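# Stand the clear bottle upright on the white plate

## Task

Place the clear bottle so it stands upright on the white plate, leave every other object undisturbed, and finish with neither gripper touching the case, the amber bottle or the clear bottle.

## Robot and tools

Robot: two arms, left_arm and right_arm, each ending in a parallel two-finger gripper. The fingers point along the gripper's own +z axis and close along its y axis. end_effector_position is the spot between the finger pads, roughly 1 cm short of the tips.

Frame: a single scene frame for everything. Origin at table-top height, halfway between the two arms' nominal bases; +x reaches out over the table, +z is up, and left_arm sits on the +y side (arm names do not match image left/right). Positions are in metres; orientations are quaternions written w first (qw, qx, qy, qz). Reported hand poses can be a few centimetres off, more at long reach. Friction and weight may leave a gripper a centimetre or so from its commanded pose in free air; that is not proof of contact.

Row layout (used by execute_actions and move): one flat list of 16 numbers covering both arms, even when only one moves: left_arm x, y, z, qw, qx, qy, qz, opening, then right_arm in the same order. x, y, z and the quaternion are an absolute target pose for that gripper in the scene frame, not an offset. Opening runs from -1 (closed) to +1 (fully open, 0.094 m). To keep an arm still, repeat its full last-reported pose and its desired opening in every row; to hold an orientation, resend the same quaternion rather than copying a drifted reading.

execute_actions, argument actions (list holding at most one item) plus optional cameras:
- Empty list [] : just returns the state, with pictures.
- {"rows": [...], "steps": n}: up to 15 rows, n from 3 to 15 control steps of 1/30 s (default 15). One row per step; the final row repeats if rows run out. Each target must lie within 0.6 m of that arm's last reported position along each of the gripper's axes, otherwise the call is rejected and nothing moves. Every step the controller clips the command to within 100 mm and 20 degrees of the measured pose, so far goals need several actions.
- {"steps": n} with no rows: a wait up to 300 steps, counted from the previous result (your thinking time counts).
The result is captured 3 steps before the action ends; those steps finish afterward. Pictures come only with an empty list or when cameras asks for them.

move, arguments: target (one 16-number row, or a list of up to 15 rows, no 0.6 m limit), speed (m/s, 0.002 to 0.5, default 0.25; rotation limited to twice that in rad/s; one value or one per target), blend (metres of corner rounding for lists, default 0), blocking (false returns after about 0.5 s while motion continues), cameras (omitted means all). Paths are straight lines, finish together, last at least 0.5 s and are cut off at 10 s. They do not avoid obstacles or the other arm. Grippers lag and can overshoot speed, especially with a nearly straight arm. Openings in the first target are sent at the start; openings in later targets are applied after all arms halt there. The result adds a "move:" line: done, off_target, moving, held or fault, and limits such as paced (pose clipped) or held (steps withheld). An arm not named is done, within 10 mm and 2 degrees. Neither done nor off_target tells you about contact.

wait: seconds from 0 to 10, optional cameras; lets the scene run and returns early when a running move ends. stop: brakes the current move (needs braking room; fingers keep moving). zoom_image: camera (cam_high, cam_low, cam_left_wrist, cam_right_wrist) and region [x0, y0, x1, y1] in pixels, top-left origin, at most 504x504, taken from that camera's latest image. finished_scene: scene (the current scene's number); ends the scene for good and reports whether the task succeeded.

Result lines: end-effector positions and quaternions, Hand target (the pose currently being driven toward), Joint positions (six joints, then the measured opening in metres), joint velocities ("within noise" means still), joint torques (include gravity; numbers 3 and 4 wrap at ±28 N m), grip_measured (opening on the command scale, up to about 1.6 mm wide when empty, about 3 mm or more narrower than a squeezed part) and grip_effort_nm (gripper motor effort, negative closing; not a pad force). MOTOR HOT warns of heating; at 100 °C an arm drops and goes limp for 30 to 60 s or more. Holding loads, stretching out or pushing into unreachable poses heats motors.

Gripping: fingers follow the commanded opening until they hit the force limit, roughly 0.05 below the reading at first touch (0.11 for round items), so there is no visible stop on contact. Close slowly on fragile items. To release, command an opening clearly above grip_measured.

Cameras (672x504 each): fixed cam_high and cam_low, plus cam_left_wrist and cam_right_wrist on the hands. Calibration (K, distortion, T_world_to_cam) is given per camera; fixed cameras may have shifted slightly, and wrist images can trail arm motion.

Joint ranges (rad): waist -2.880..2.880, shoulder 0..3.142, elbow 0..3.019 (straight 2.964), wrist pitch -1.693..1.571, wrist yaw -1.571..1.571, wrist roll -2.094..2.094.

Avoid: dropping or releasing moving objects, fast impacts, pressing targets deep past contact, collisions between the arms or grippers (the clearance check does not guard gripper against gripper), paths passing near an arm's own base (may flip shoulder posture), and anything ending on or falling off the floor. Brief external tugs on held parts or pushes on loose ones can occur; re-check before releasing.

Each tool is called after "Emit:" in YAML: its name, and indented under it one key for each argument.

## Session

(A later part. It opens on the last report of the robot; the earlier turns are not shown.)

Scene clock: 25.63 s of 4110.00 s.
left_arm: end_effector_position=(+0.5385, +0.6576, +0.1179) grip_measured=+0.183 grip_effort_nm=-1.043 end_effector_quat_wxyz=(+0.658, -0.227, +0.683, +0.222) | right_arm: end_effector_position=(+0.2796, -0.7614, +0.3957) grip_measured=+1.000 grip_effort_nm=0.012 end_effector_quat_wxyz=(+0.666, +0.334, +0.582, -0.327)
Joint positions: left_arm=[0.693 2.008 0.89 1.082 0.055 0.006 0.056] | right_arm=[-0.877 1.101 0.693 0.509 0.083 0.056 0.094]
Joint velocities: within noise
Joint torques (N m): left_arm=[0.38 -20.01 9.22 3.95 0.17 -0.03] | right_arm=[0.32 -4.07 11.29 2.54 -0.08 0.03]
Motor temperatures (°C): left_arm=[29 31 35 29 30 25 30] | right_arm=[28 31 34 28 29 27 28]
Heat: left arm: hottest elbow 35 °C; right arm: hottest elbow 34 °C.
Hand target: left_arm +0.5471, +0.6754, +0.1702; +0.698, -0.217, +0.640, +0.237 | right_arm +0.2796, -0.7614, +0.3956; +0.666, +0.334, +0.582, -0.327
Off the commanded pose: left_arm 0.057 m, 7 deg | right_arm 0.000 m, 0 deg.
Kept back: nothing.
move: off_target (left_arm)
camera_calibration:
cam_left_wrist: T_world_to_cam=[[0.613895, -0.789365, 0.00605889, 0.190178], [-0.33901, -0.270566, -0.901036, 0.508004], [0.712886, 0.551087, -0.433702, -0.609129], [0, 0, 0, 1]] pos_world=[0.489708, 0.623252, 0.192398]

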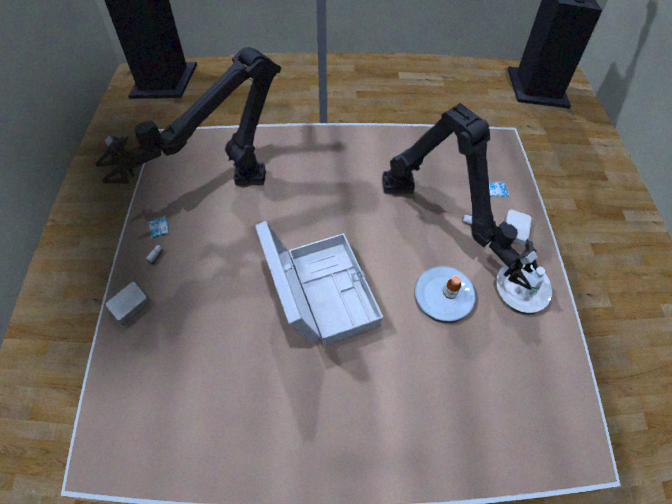

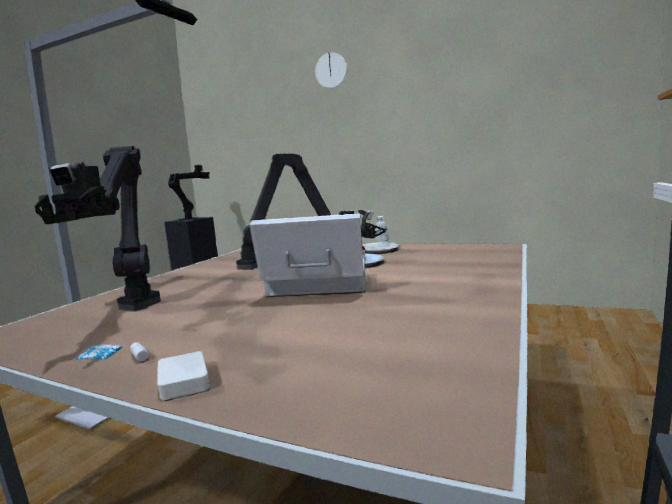

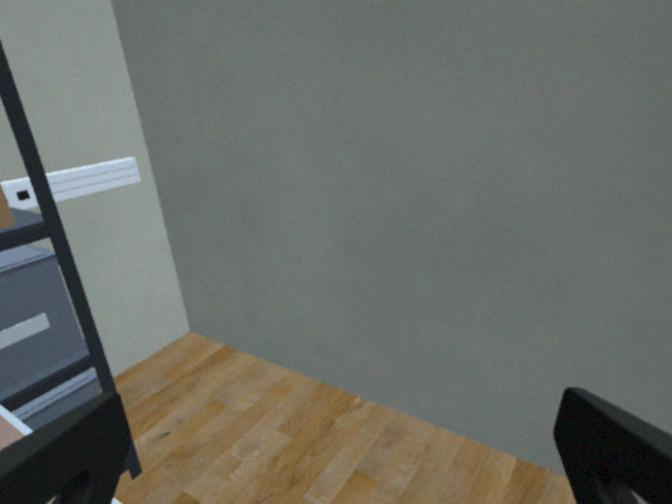

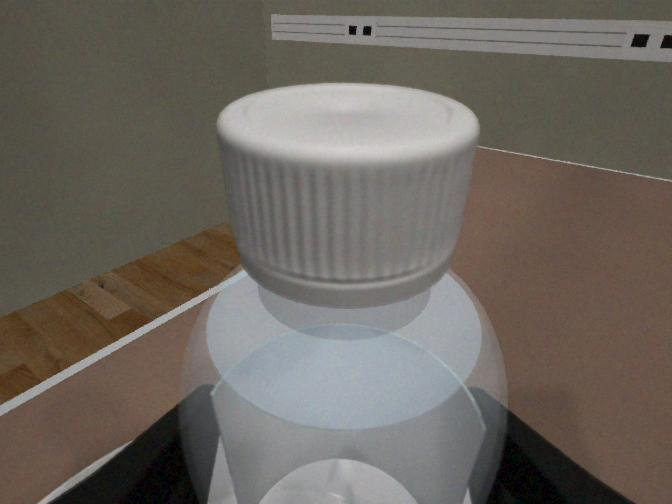

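Emit:
move:
  target: [0.518,0.672,0.157,0.709,-0.2134,0.6276,0.2412,-0.1,0.2796,-0.7614,0.3957,0.666,0.334,0.582,-0.327,1]
  speed: 0.1
  cameras: ["cam_high","cam_low","cam_right_wrist"]

Emit:
zoom_image:
  camera: "cam_high"
  region: [480, 230, 580, 330]

Emit:
zoom_image:
  camera: "cam_low"
  region: [340, 200, 420, 280]

Scene clock: 27.07 s of 4110.00 s.
left_arm: end_effector_position=(+0.5195, +0.6665, +0.1335) grip_measured=+0.183 grip_effort_nm=-1.023 end_effector_quat_wxyz=(+0.688, -0.218, +0.651, +0.234) | right_arm: end_effector_position=(+0.2796, -0.7614, +0.3957) grip_measured=+1.000 grip_effort_nm=0.012 end_effector_quat_wxyz=(+0.666, +0.334, +0.582, -0.327)
Joint positions: left_arm=[0.731 2.018 0.867 1.209 0.088 0.001 0.056] | right_arm=[-0.877 1.101 0.693 0.509 0.083 0.056 0.094]
Joint velocities: within noise
Joint torques (N m): left_arm=[0.15 -18.67 5.38 3.86 0.17 -0.02] | right_arm=[0.38 -4.01 11.3 2.52 -0.09 0.03]
Motor temperatures (°C): left_arm=[29 31 35 29 30 25 30] | right_arm=[28 31 34 28 29 27 28]
Heat: left arm: hottest elbow 35 °C; right arm: hottest elbow 34 °C.
Hand target: left_arm +0.5178, +0.6716, +0.1568; +0.709, -0.213, +0.628, +0.241 | right_arm +0.2796, -0.7614, +0.3956; +0.666, +0.334, +0.582, -0.327
Off the commanded pose: left_arm 0.024 m, 4 deg | right_arm 0.000 m, 0 deg.
Kept back: nothing.
move: off_target (left_arm)
Images, in order (width x height): cam_high 672x504, cam_low 672x504, cam_right_wrist 672x504.

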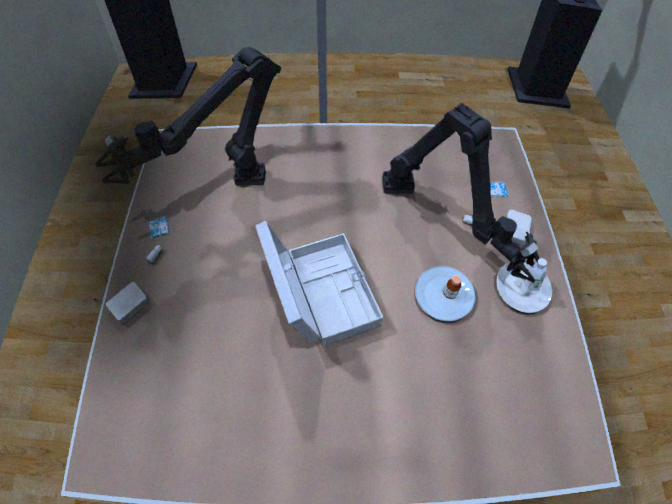

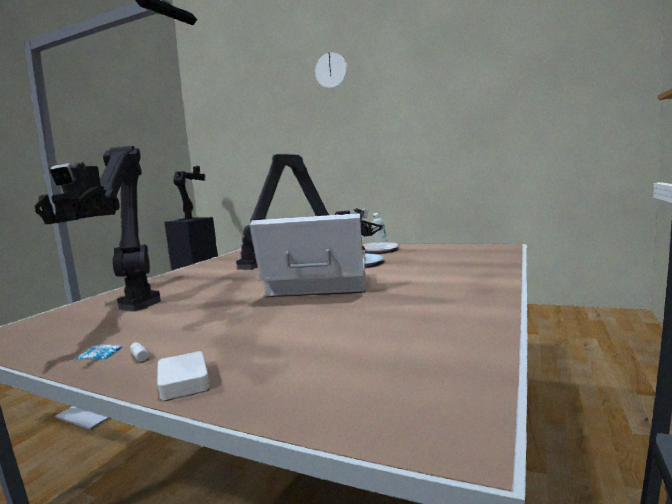

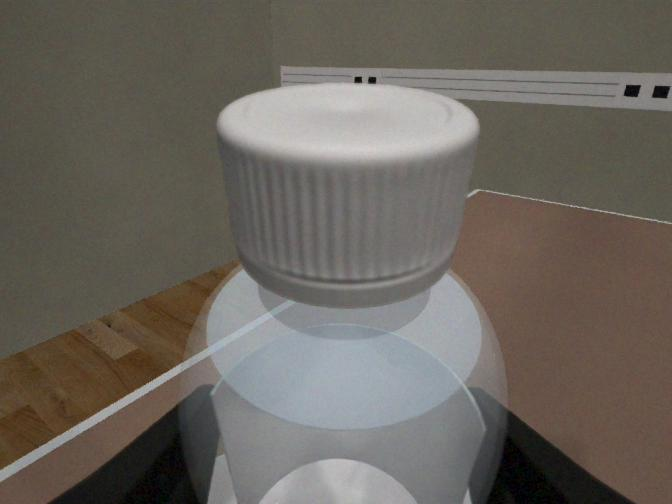

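Scaled by 5.040 from the camera's 672x504 image, which has a finer 960x720 frame.

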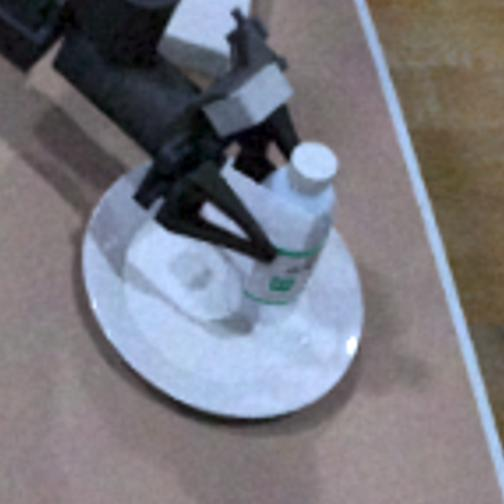

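Scaled by 6.300 from the camera's 672x504 image, which has a finer 960x720 frame.

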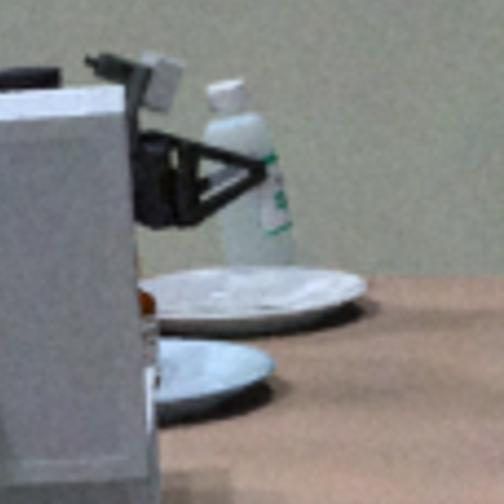

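Emit:
move:
  target: [0.498,0.674,0.150,0.692,-0.22,0.646,0.2355,-0.1,0.2796,-0.7614,0.3957,0.666,0.334,0.582,-0.327,1]
  speed: 0.08
  cameras: ["cam_high","cam_low","cam_right_wrist"]

Emit:
zoom_image:
  camera: "cam_high"
  region: [480, 230, 580, 330]

Emit:
zoom_image:
  camera: "cam_low"
  region: [340, 200, 420, 280]

Scene clock: 28.60 s of 4110.00 s.
left_arm: end_effector_position=(+0.4985, +0.6671, +0.1171) grip_measured=+0.183 grip_effort_nm=-1.028 end_effector_quat_wxyz=(+0.672, -0.225, +0.668, +0.227) | right_arm: end_effector_position=(+0.2796, -0.7614, +0.3957) grip_measured=+1.000 grip_effort_nm=0.012 end_effector_quat_wxyz=(+0.666, +0.334, +0.582, -0.327)
Joint positions: left_arm=[0.762 2.012 0.823 1.197 0.12 0 0.056] | right_arm=[-0.877 1.101 0.693 0.509 0.083 0.056 0.094]
Joint velocities: within noise
Joint torques (N m): left_arm=[0.09 -20.48 5.14 2.59 0.18 0] | right_arm=[0.38 -4.07 11.29 2.52 -0.08 0.04]
Motor temperatures (°C): left_arm=[29 31 35 29 30 25 30] | right_arm=[28 31 34 28 29 27 28]
Heat: left arm: hottest elbow 35 °C; right arm: hottest elbow 34 °C.
Hand target: left_arm +0.4978, +0.6735, +0.1496; +0.692, -0.220, +0.646, +0.236 | right_arm +0.2796, -0.7614, +0.3956; +0.666, +0.334, +0.582, -0.327
Off the commanded pose: left_arm 0.034 m, 4 deg | right_arm 0.000 m, 0 deg.
Kept back: nothing.
move: off_target (left_arm)
Images, in order (width x height): cam_high 672x504, cam_low 672x504, cam_right_wrist 672x504.

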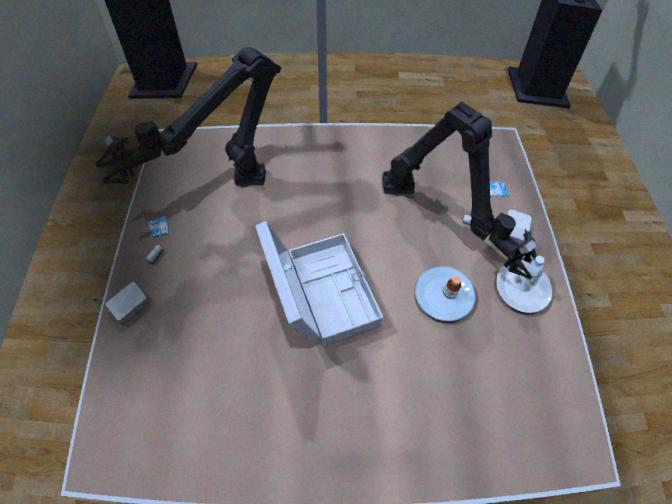

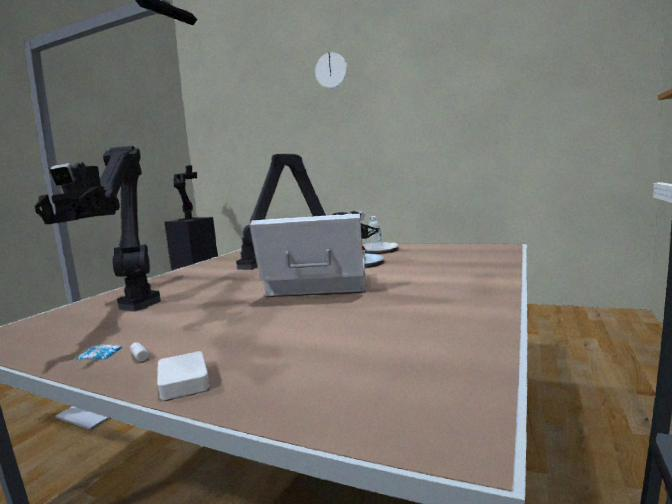

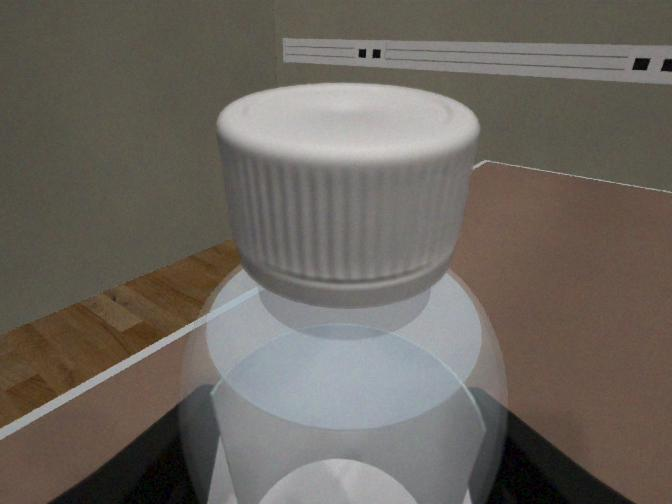

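Scaled by 5.040 from the camera's 672x504 image, which has a finer 960x720 frame.

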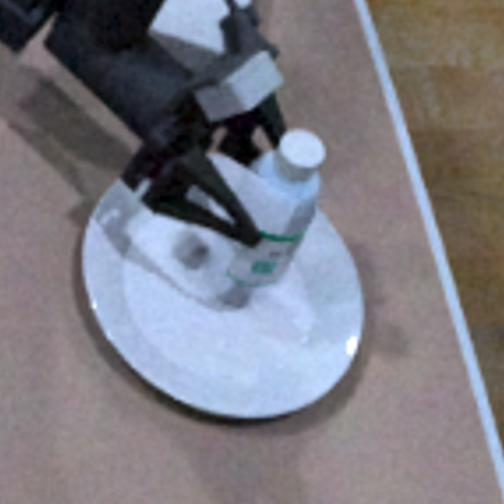

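Scaled by 6.300 from the camera's 672x504 image, which has a finer 960x720 frame.

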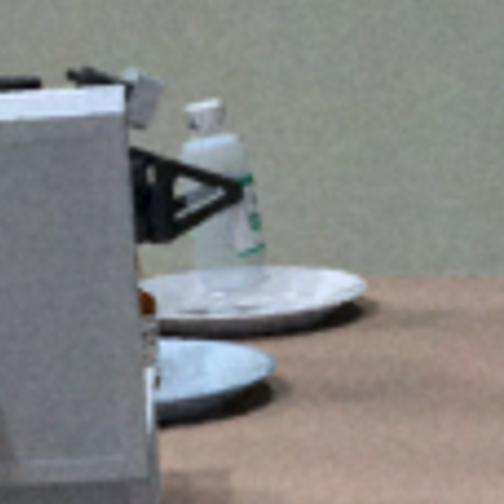

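Emit:
move:
  target: [0.496,0.670,0.132,0.6636,-0.2296,0.675,0.2257,-0.1,0.2796,-0.7614,0.3957,0.666,0.334,0.582,-0.327,1]
  speed: 0.06
  cameras: ["cam_high","cam_low"]

Emit:
zoom_image:
  camera: "cam_high"
  region: [480, 230, 580, 330]

Emit:
zoom_image:
  camera: "cam_low"
  region: [340, 200, 420, 280]

Scene clock: 29.83 s of 4110.00 s.
left_arm: end_effector_position=(+0.4953, +0.6639, +0.1002) grip_measured=+0.183 grip_effort_nm=-1.023 end_effector_quat_wxyz=(+0.645, -0.237, +0.694, +0.214) | right_arm: end_effector_position=(+0.2796, -0.7614, +0.3957) grip_measured=+1.000 grip_effort_nm=0.012 end_effector_quat_wxyz=(+0.666, +0.334, +0.582, -0.327)
Joint positions: left_arm=[0.762 1.997 0.811 1.111 0.12 0 0.056] | right_arm=[-0.877 1.101 0.693 0.509 0.083 0.056 0.094]
Joint velocities: within noise
Joint torques (N m): left_arm=[-0.03 -20.37 5 2.51 0.08 0.12] | right_arm=[0.32 -3.96 11.28 2.51 -0.08 0.03]
Motor temperatures (°C): left_arm=[29 31 35 29 30 25 30] | right_arm=[28 31 34 28 29 27 28]
Heat: left arm: hottest elbow 35 °C; right arm: hottest elbow 34 °C.
Hand target: left_arm +0.4959, +0.6696, +0.1315; +0.664, -0.229, +0.675, +0.226 | right_arm +0.2796, -0.7614, +0.3956; +0.666, +0.334, +0.582, -0.327
Off the commanded pose: left_arm 0.032 m, 3 deg | right_arm 0.000 m, 0 deg.
Kept back: nothing.
move: off_target (left_arm)
Images, in order (width x height): cam_high 672x504, cam_low 672x504.

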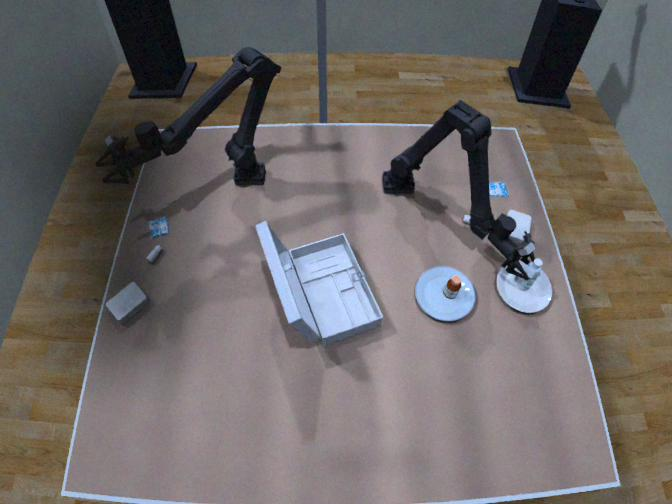

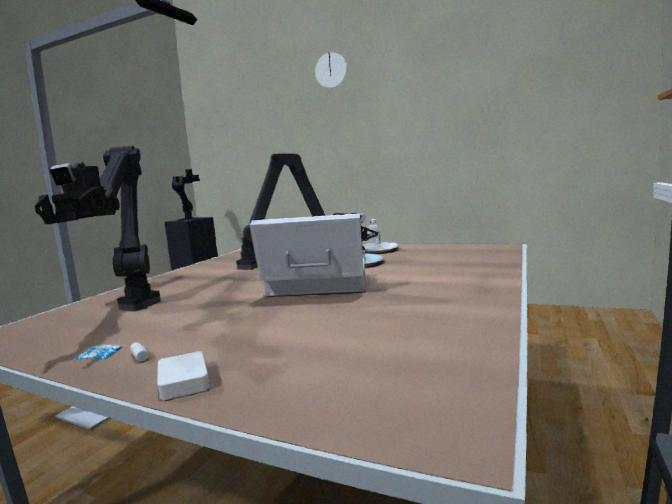

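Scaled by 5.040 from the camera's 672x504 image, which has a finer 960x720 frame.

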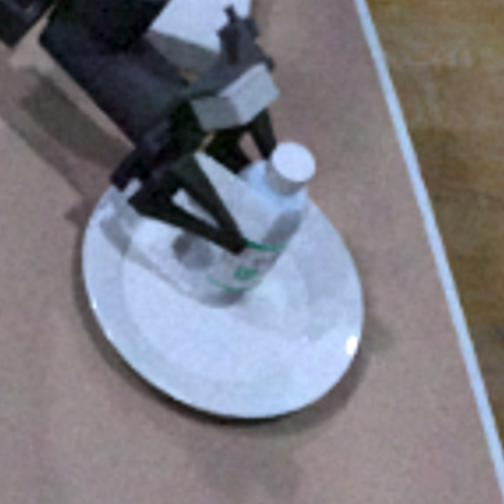

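Scaled by 6.300 from the camera's 672x504 image, which has a finer 960x720 frame.

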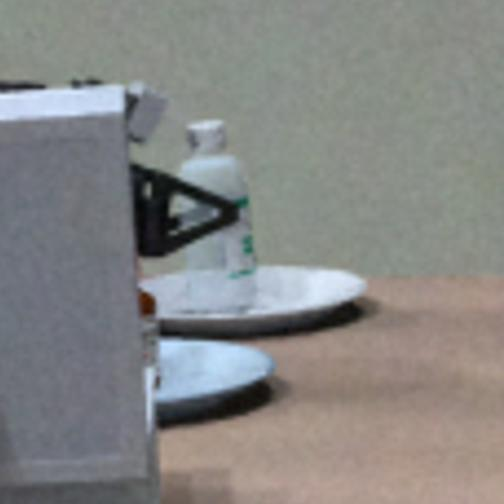

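Emit:
move:
  target: [0.498,0.672,0.118,0.6636,-0.2296,0.675,0.2257,-0.1,0.2796,-0.7614,0.3957,0.666,0.334,0.582,-0.327,1]
  speed: 0.04
  cameras: ["cam_high","cam_low"]

Emit:
zoom_image:
  camera: "cam_high"
  region: [480, 230, 580, 330]

Emit:
zoom_image:
  camera: "cam_low"
  region: [340, 200, 420, 280]

Scene clock: 30.77 s of 4110.00 s.
left_arm: end_effector_position=(+0.4953, +0.6639, +0.0998) grip_measured=+0.183 grip_effort_nm=-1.038 end_effector_quat_wxyz=(+0.646, -0.237, +0.693, +0.215) | right_arm: end_effector_position=(+0.2796, -0.7614, +0.3957) grip_measured=+1.000 grip_effort_nm=0.007 end_effector_quat_wxyz=(+0.666, +0.334, +0.582, -0.327)
Joint positions: left_arm=[0.762 2 0.811 1.116 0.12 0 0.056] | right_arm=[-0.877 1.101 0.693 0.509 0.083 0.056 0.094]
Joint velocities: within noise
Joint torques (N m): left_arm=[-0.09 -17.2 5.82 3.69 0.09 0.11] | right_arm=[0.32 -4.01 11.29 2.54 -0.08 0.04]
Motor temperatures (°C): left_arm=[29 31 35 29 30 25 30] | right_arm=[28 31 34 28 28 27 28]
Heat: left arm: hottest elbow 35 °C; right arm: hottest elbow 34 °C.
Hand target: left_arm +0.4977, +0.6716, +0.1181; +0.664, -0.230, +0.675, +0.226 | right_arm +0.2796, -0.7614, +0.3956; +0.666, +0.334, +0.582, -0.327
Off the commanded pose: left_arm 0.020 m, 3 deg | right_arm 0.000 m, 0 deg.
Kept back: nothing.
move: off_target (left_arm)
Images, in order (width x height): cam_high 672x504, cam_low 672x504.

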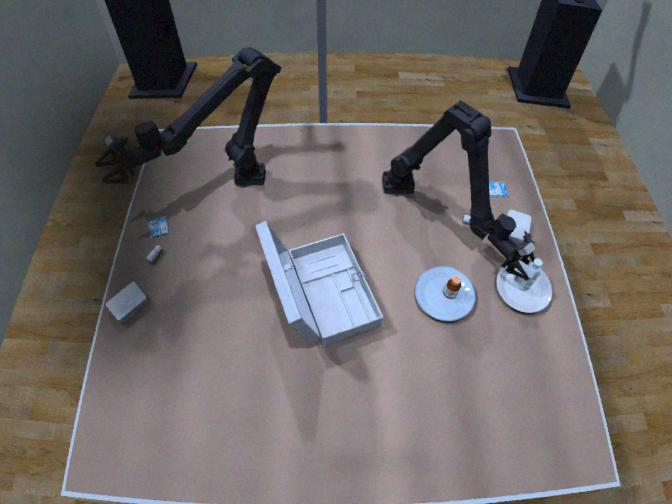

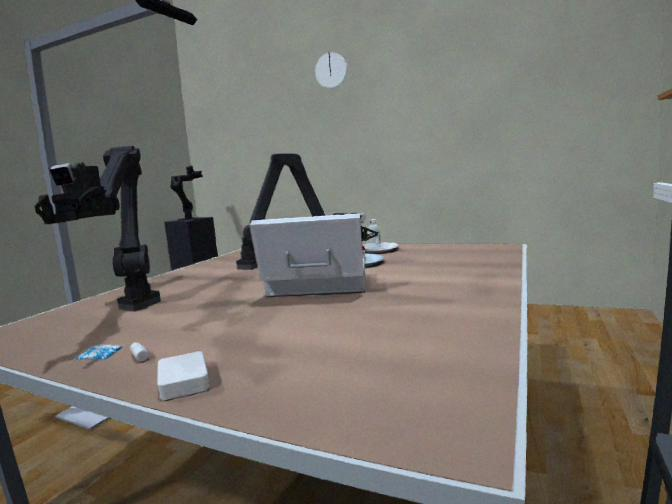

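Scaled by 5.040 from the camera's 672x504 image, which has a finer 960x720 frame.

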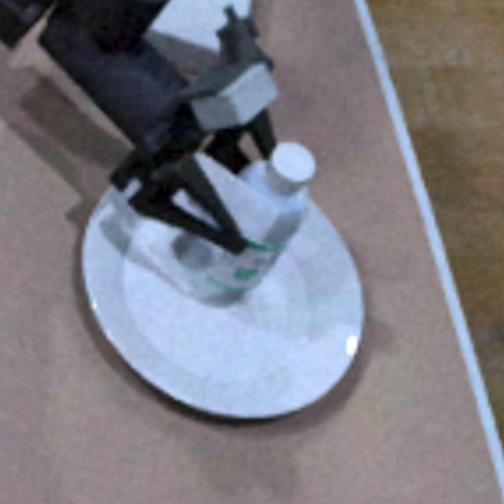

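Scaled by 6.300 from the camera's 672x504 image, which has a finer 960x720 frame.

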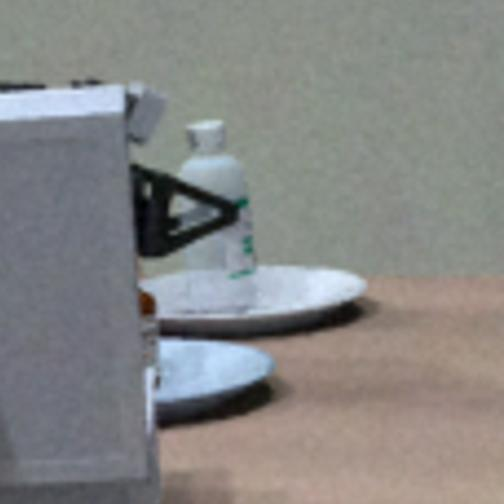

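Emit:
move:
  target: [0.498,0.672,0.100,0.6636,-0.2296,0.675,0.2257,-0.1,0.2796,-0.7614,0.3957,0.666,0.334,0.582,-0.327,1]
  speed: 0.04
  cameras: ["cam_high","cam_low"]

Emit:
zoom_image:
  camera: "cam_low"
  region: [340, 200, 420, 280]

Scene clock: 31.70 s of 4110.00 s.
left_arm: end_effector_position=(+0.4948, +0.6634, +0.0986) grip_measured=+0.183 grip_effort_nm=-1.028 end_effector_quat_wxyz=(+0.658, -0.232, +0.682, +0.220) | right_arm: end_effector_position=(+0.2796, -0.7614, +0.3957) grip_measured=+1.000 grip_effort_nm=0.012 end_effector_quat_wxyz=(+0.666, +0.334, +0.582, -0.327)
Joint positions: left_arm=[0.762 2.028 0.811 1.18 0.12 0 0.056] | right_arm=[-0.877 1.101 0.693 0.509 0.083 0.056 0.094]
Joint velocities: within noise
Joint torques (N m): left_arm=[-0.15 -15.44 6.2 2.78 0.08 0.11] | right_arm=[0.32 -4.01 11.29 2.52 -0.09 0.03]
Motor temperatures (°C): left_arm=[29 31 35 29 30 25 30] | right_arm=[28 31 35 28 28 27 28]
Heat: left arm: hottest elbow 35 °C; right arm: hottest elbow 35 °C.
Hand target: left_arm +0.4979, +0.6717, +0.1000; +0.664, -0.230, +0.675, +0.226 | right_arm +0.2796, -0.7614, +0.3956; +0.666, +0.334, +0.582, -0.327
Off the commanded pose: left_arm 0.009 m, 1 deg | right_arm 0.000 m, 0 deg.
Kept back: nothing.
move: done
Images, in order (width x height): cam_high 672x504, cam_low 672x504.

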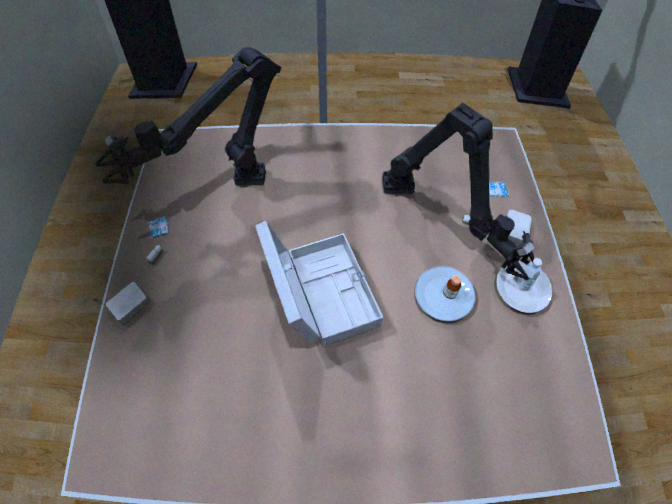

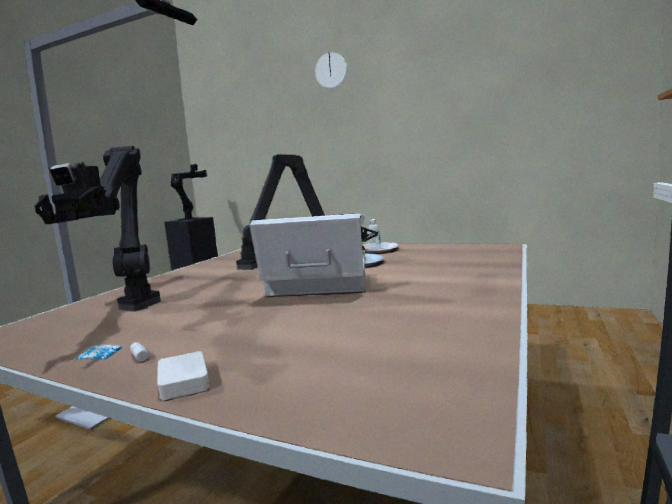

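Scaled by 6.300 from the camera's 672x504 image, which has a finer 960x720 frame.

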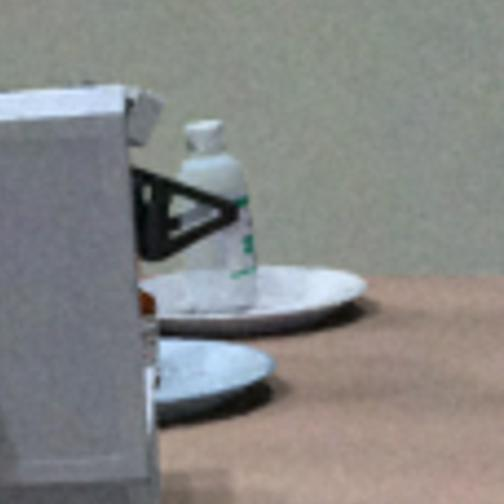

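Emit:
move:
  target: [0.497,0.67,0.102,0.637,-0.2385,0.7,0.2165,-0.1,0.2796,-0.7614,0.3957,0.666,0.334,0.582,-0.327,1]
  speed: 0.04
  cameras: ["cam_low","cam_right_wrist"]

Emit:
zoom_image:
  camera: "cam_low"
  region: [340, 200, 420, 280]

Scene clock: 33.13 s of 4110.00 s.
left_arm: end_effector_position=(+0.4952, +0.6638, +0.0972) grip_measured=+0.183 grip_effort_nm=-1.033 end_effector_quat_wxyz=(+0.637, -0.238, +0.701, +0.213) | right_arm: end_effector_position=(+0.2796, -0.7614, +0.3957) grip_measured=+1.000 grip_effort_nm=0.012 end_effector_quat_wxyz=(+0.666, +0.334, +0.582, -0.327)
Joint positions: left_arm=[0.762 1.991 0.811 1.082 0.12 0.007 0.056] | right_arm=[-0.877 1.101 0.693 0.509 0.083 0.056 0.094]
Joint velocities: within noise
Joint torques (N m): left_arm=[-0.15 -17.44 5.74 1.44 -0.02 0.12] | right_arm=[0.32 -4.07 11.29 2.54 -0.08 0.03]
Motor temperatures (°C): left_arm=[29 31 35 29 30 25 30] | right_arm=[28 31 35 28 28 27 28]
Heat: left arm: hottest elbow 35 °C; right arm: hottest elbow 35 °C.
Hand target: left_arm +0.4970, +0.6698, +0.1021; +0.637, -0.238, +0.700, +0.217 | right_arm +0.2796, -0.7614, +0.3956; +0.666, +0.334, +0.582, -0.327
Off the commanded pose: left_arm 0.008 m, 0 deg | right_arm 0.000 m, 0 deg.
Kept back: nothing.
move: done
Images, in order (width x height): cam_low 672x504, cam_right_wrist 672x504.

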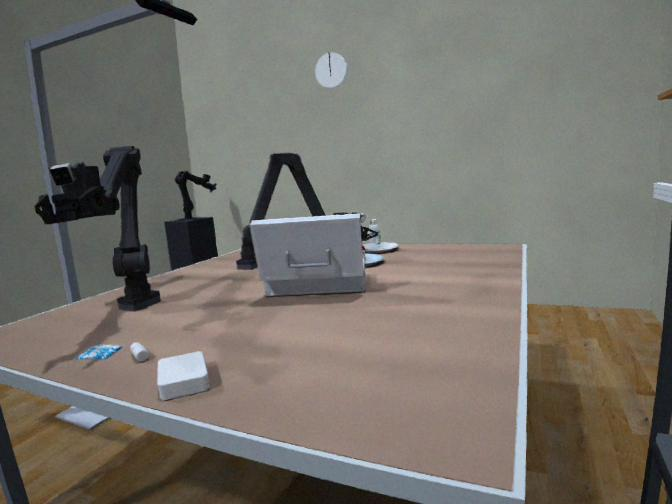

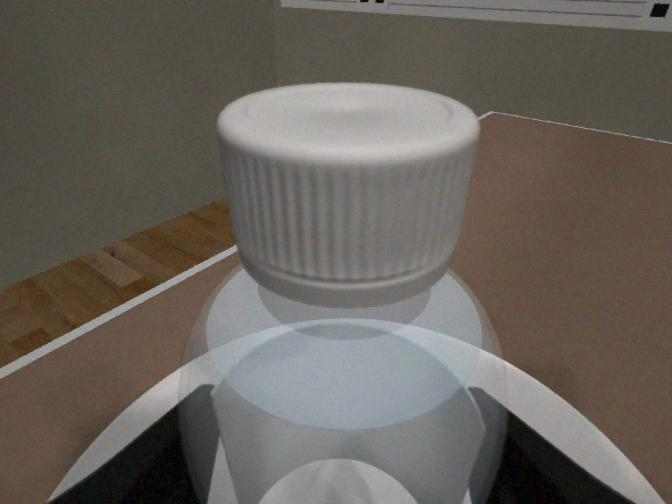

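Scaled by 6.300 from the camera's 672x504 image, which has a finer 960x720 frame.

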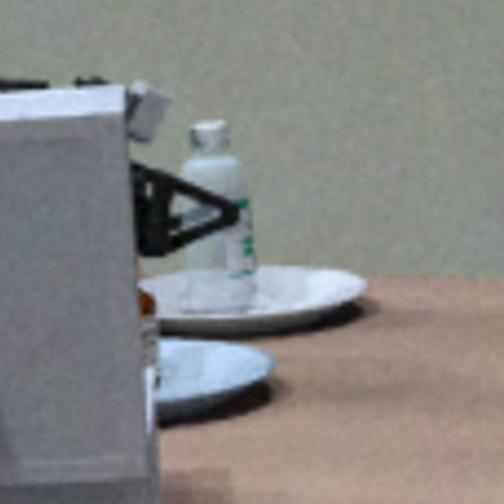

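Emit:
move:
  target:
    - [0.497,0.67,0.102,0.637,-0.2385,0.7,0.2165,0.24,0.2796,-0.7614,0.3957,0.666,0.334,0.582,-0.327,1]
    - [0.497,0.67,0.102,0.637,-0.2385,0.7,0.2165,0.6,0.2796,-0.7614,0.3957,0.666,0.334,0.582,-0.327,1]
  cameras: ["cam_low","cam_right_wrist"]

Emit:
zoom_image:
  camera: "cam_low"
  region: [340, 200, 420, 280]

Scene clock: 35.27 s of 4110.00 s.
left_arm: end_effector_position=(+0.4950, +0.6635, +0.0947) grip_measured=+0.597 grip_effort_nm=0.154 end_effector_quat_wxyz=(+0.634, -0.239, +0.705, +0.212) | right_arm: end_effector_position=(+0.2796, -0.7614, +0.3957) grip_measured=+1.000 grip_effort_nm=0.012 end_effector_quat_wxyz=(+0.666, +0.334, +0.582, -0.327)
Joint positions: left_arm=[0.762 1.991 0.811 1.071 0.12 0.008 0.075] | right_arm=[-0.877 1.101 0.693 0.509 0.083 0.056 0.094]
Joint velocities: within noise
Joint torques (N m): left_arm=[-0.26 -17.2 5.71 1.92 -0.04 0.12] | right_arm=[0.38 -4.01 11.29 2.52 -0.08 0.04]
Motor temperatures (°C): left_arm=[29 32 35 29 30 25 30] | right_arm=[28 31 35 28 28 27 28]
Heat: left arm: hottest elbow 35 °C; right arm: hottest elbow 35 °C.
Hand target: left_arm +0.4970, +0.6698, +0.1022; +0.637, -0.238, +0.700, +0.216 | right_arm +0.2796, -0.7614, +0.3956; +0.666, +0.334, +0.582, -0.327
Off the commanded pose: left_arm 0.010 m, 1 deg | right_arm 0.000 m, 0 deg.
Kept back: nothing.
move: done
Images, in order (width x height): cam_low 672x504, cam_right_wrist 672x504.

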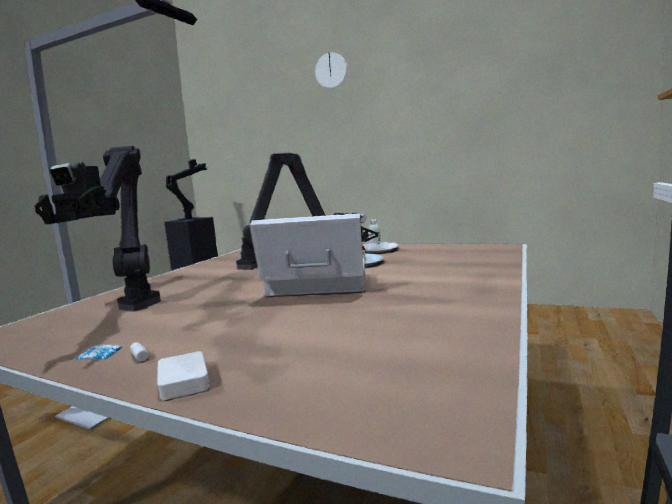

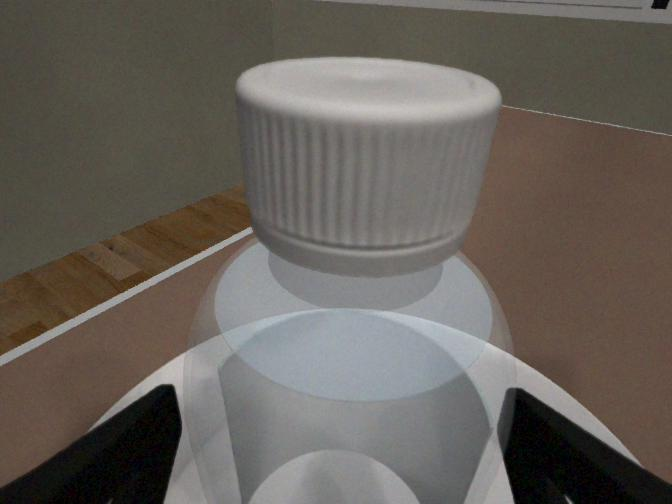

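Scaled by 6.300 from the camera's 672x504 image, which has a finer 960x720 frame.

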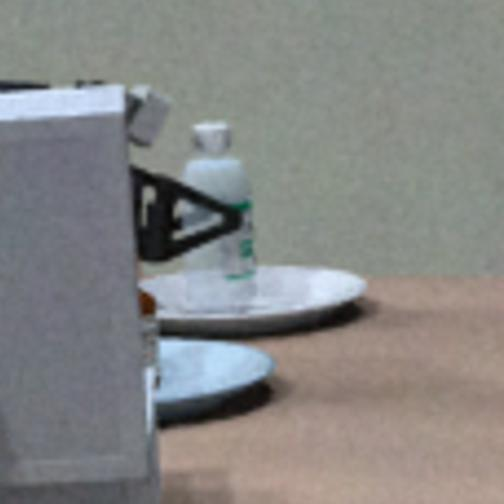

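Emit:
move:
  target:
    - [0.497,0.668,0.102,0.637,-0.2385,0.7,0.2165,0.9,0.2796,-0.7614,0.3957,0.666,0.334,0.582,-0.327,1]
    - [0.40,0.593,0.115,0.637,-0.2385,0.7,0.2165,0.9,0.2796,-0.7614,0.3957,0.666,0.334,0.582,-0.327,1]
    - [0.38,0.56,0.25,0.637,-0.2385,0.7,0.2165,0.9,0.2796,-0.7614,0.3957,0.666,0.334,0.582,-0.327,1]
  speed: 0.1

Emit:
zoom_image:
  camera: "cam_high"
  region: [440, 190, 600, 330]

Scene clock: 39.23 s of 4110.00 s.
left_arm: end_effector_position=(+0.3733, +0.5604, +0.2426) grip_measured=+0.897 grip_effort_nm=0.164 end_effector_quat_wxyz=(+0.633, -0.244, +0.702, +0.216) | right_arm: end_effector_position=(+0.2796, -0.7614, +0.3957) grip_measured=+1.000 grip_effort_nm=0.007 end_effector_quat_wxyz=(+0.666, +0.334, +0.582, -0.327)
Joint positions: left_arm=[0.791 1.206 0.436 0.664 0.134 0.008 0.089] | right_arm=[-0.877 1.101 0.693 0.509 0.083 0.056 0.094]
Joint velocities: within noise
Joint torques (N m): left_arm=[-1.49 -7.82 8.64 1.89 -0.18 0.13] | right_arm=[0.32 -4.07 11.29 2.54 -0.08 0.04]
Motor temperatures (°C): left_arm=[29 32 35 29 30 25 29] | right_arm=[28 31 35 28 28 27 28]
Heat: left arm: hottest elbow 35 °C; right arm: hottest elbow 35 °C.
Hand target: left_arm +0.3799, +0.5599, +0.2500; +0.637, -0.239, +0.700, +0.216 | right_arm +0.2796, -0.7614, +0.3956; +0.666, +0.334, +0.582, -0.327
Off the commanded pose: left_arm 0.010 m, 1 deg | right_arm 0.000 m, 0 deg.
Kept back: nothing.
move: done
camera_calibration:
cam_left_wrist: T_world_to_cam=[[0.629064, -0.777204, 0.0152735, 0.199456], [-0.37604, -0.321444, -0.869061, 0.572681], [0.680347, 0.540952, -0.494468, -0.351196], [0, 0, 0, 1]] pos_world=[0.328816, 0.529083, 0.320993]

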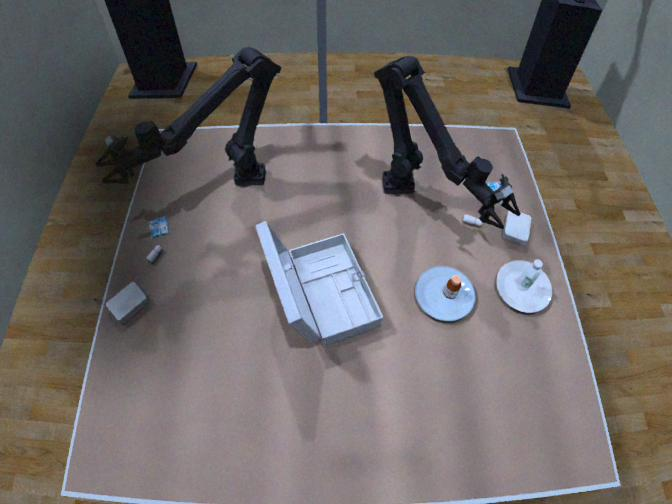

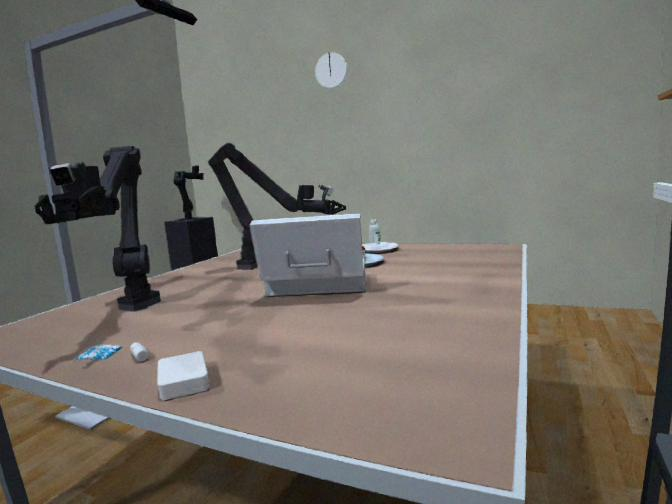

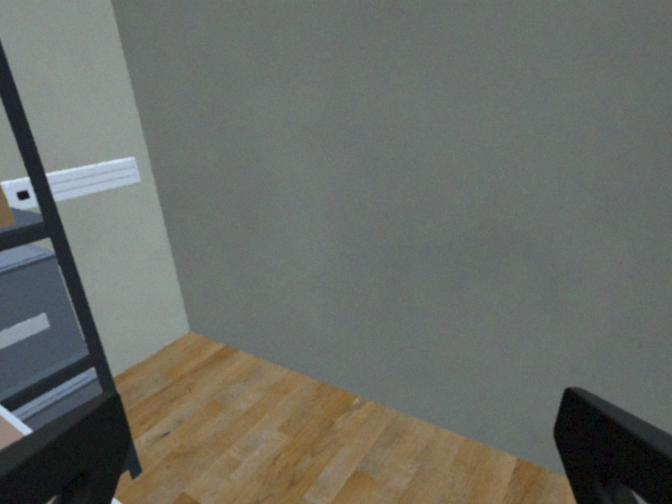

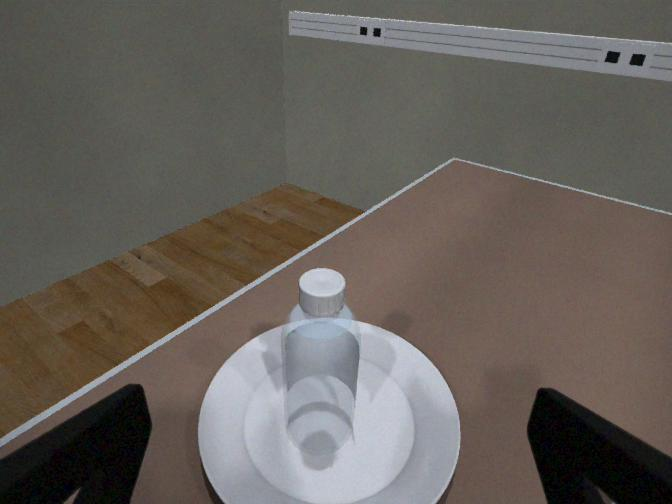

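Scaled by 3.150 from the camera's 672x504 image, which has a finer 960x720 frame.

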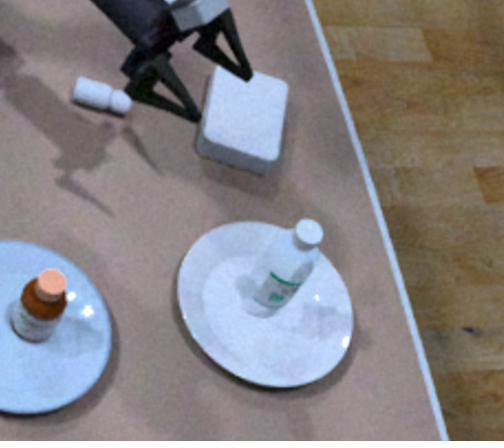

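Done.

Emit:
finished_scene:
  scene: 1

The scene is finished: the task was done.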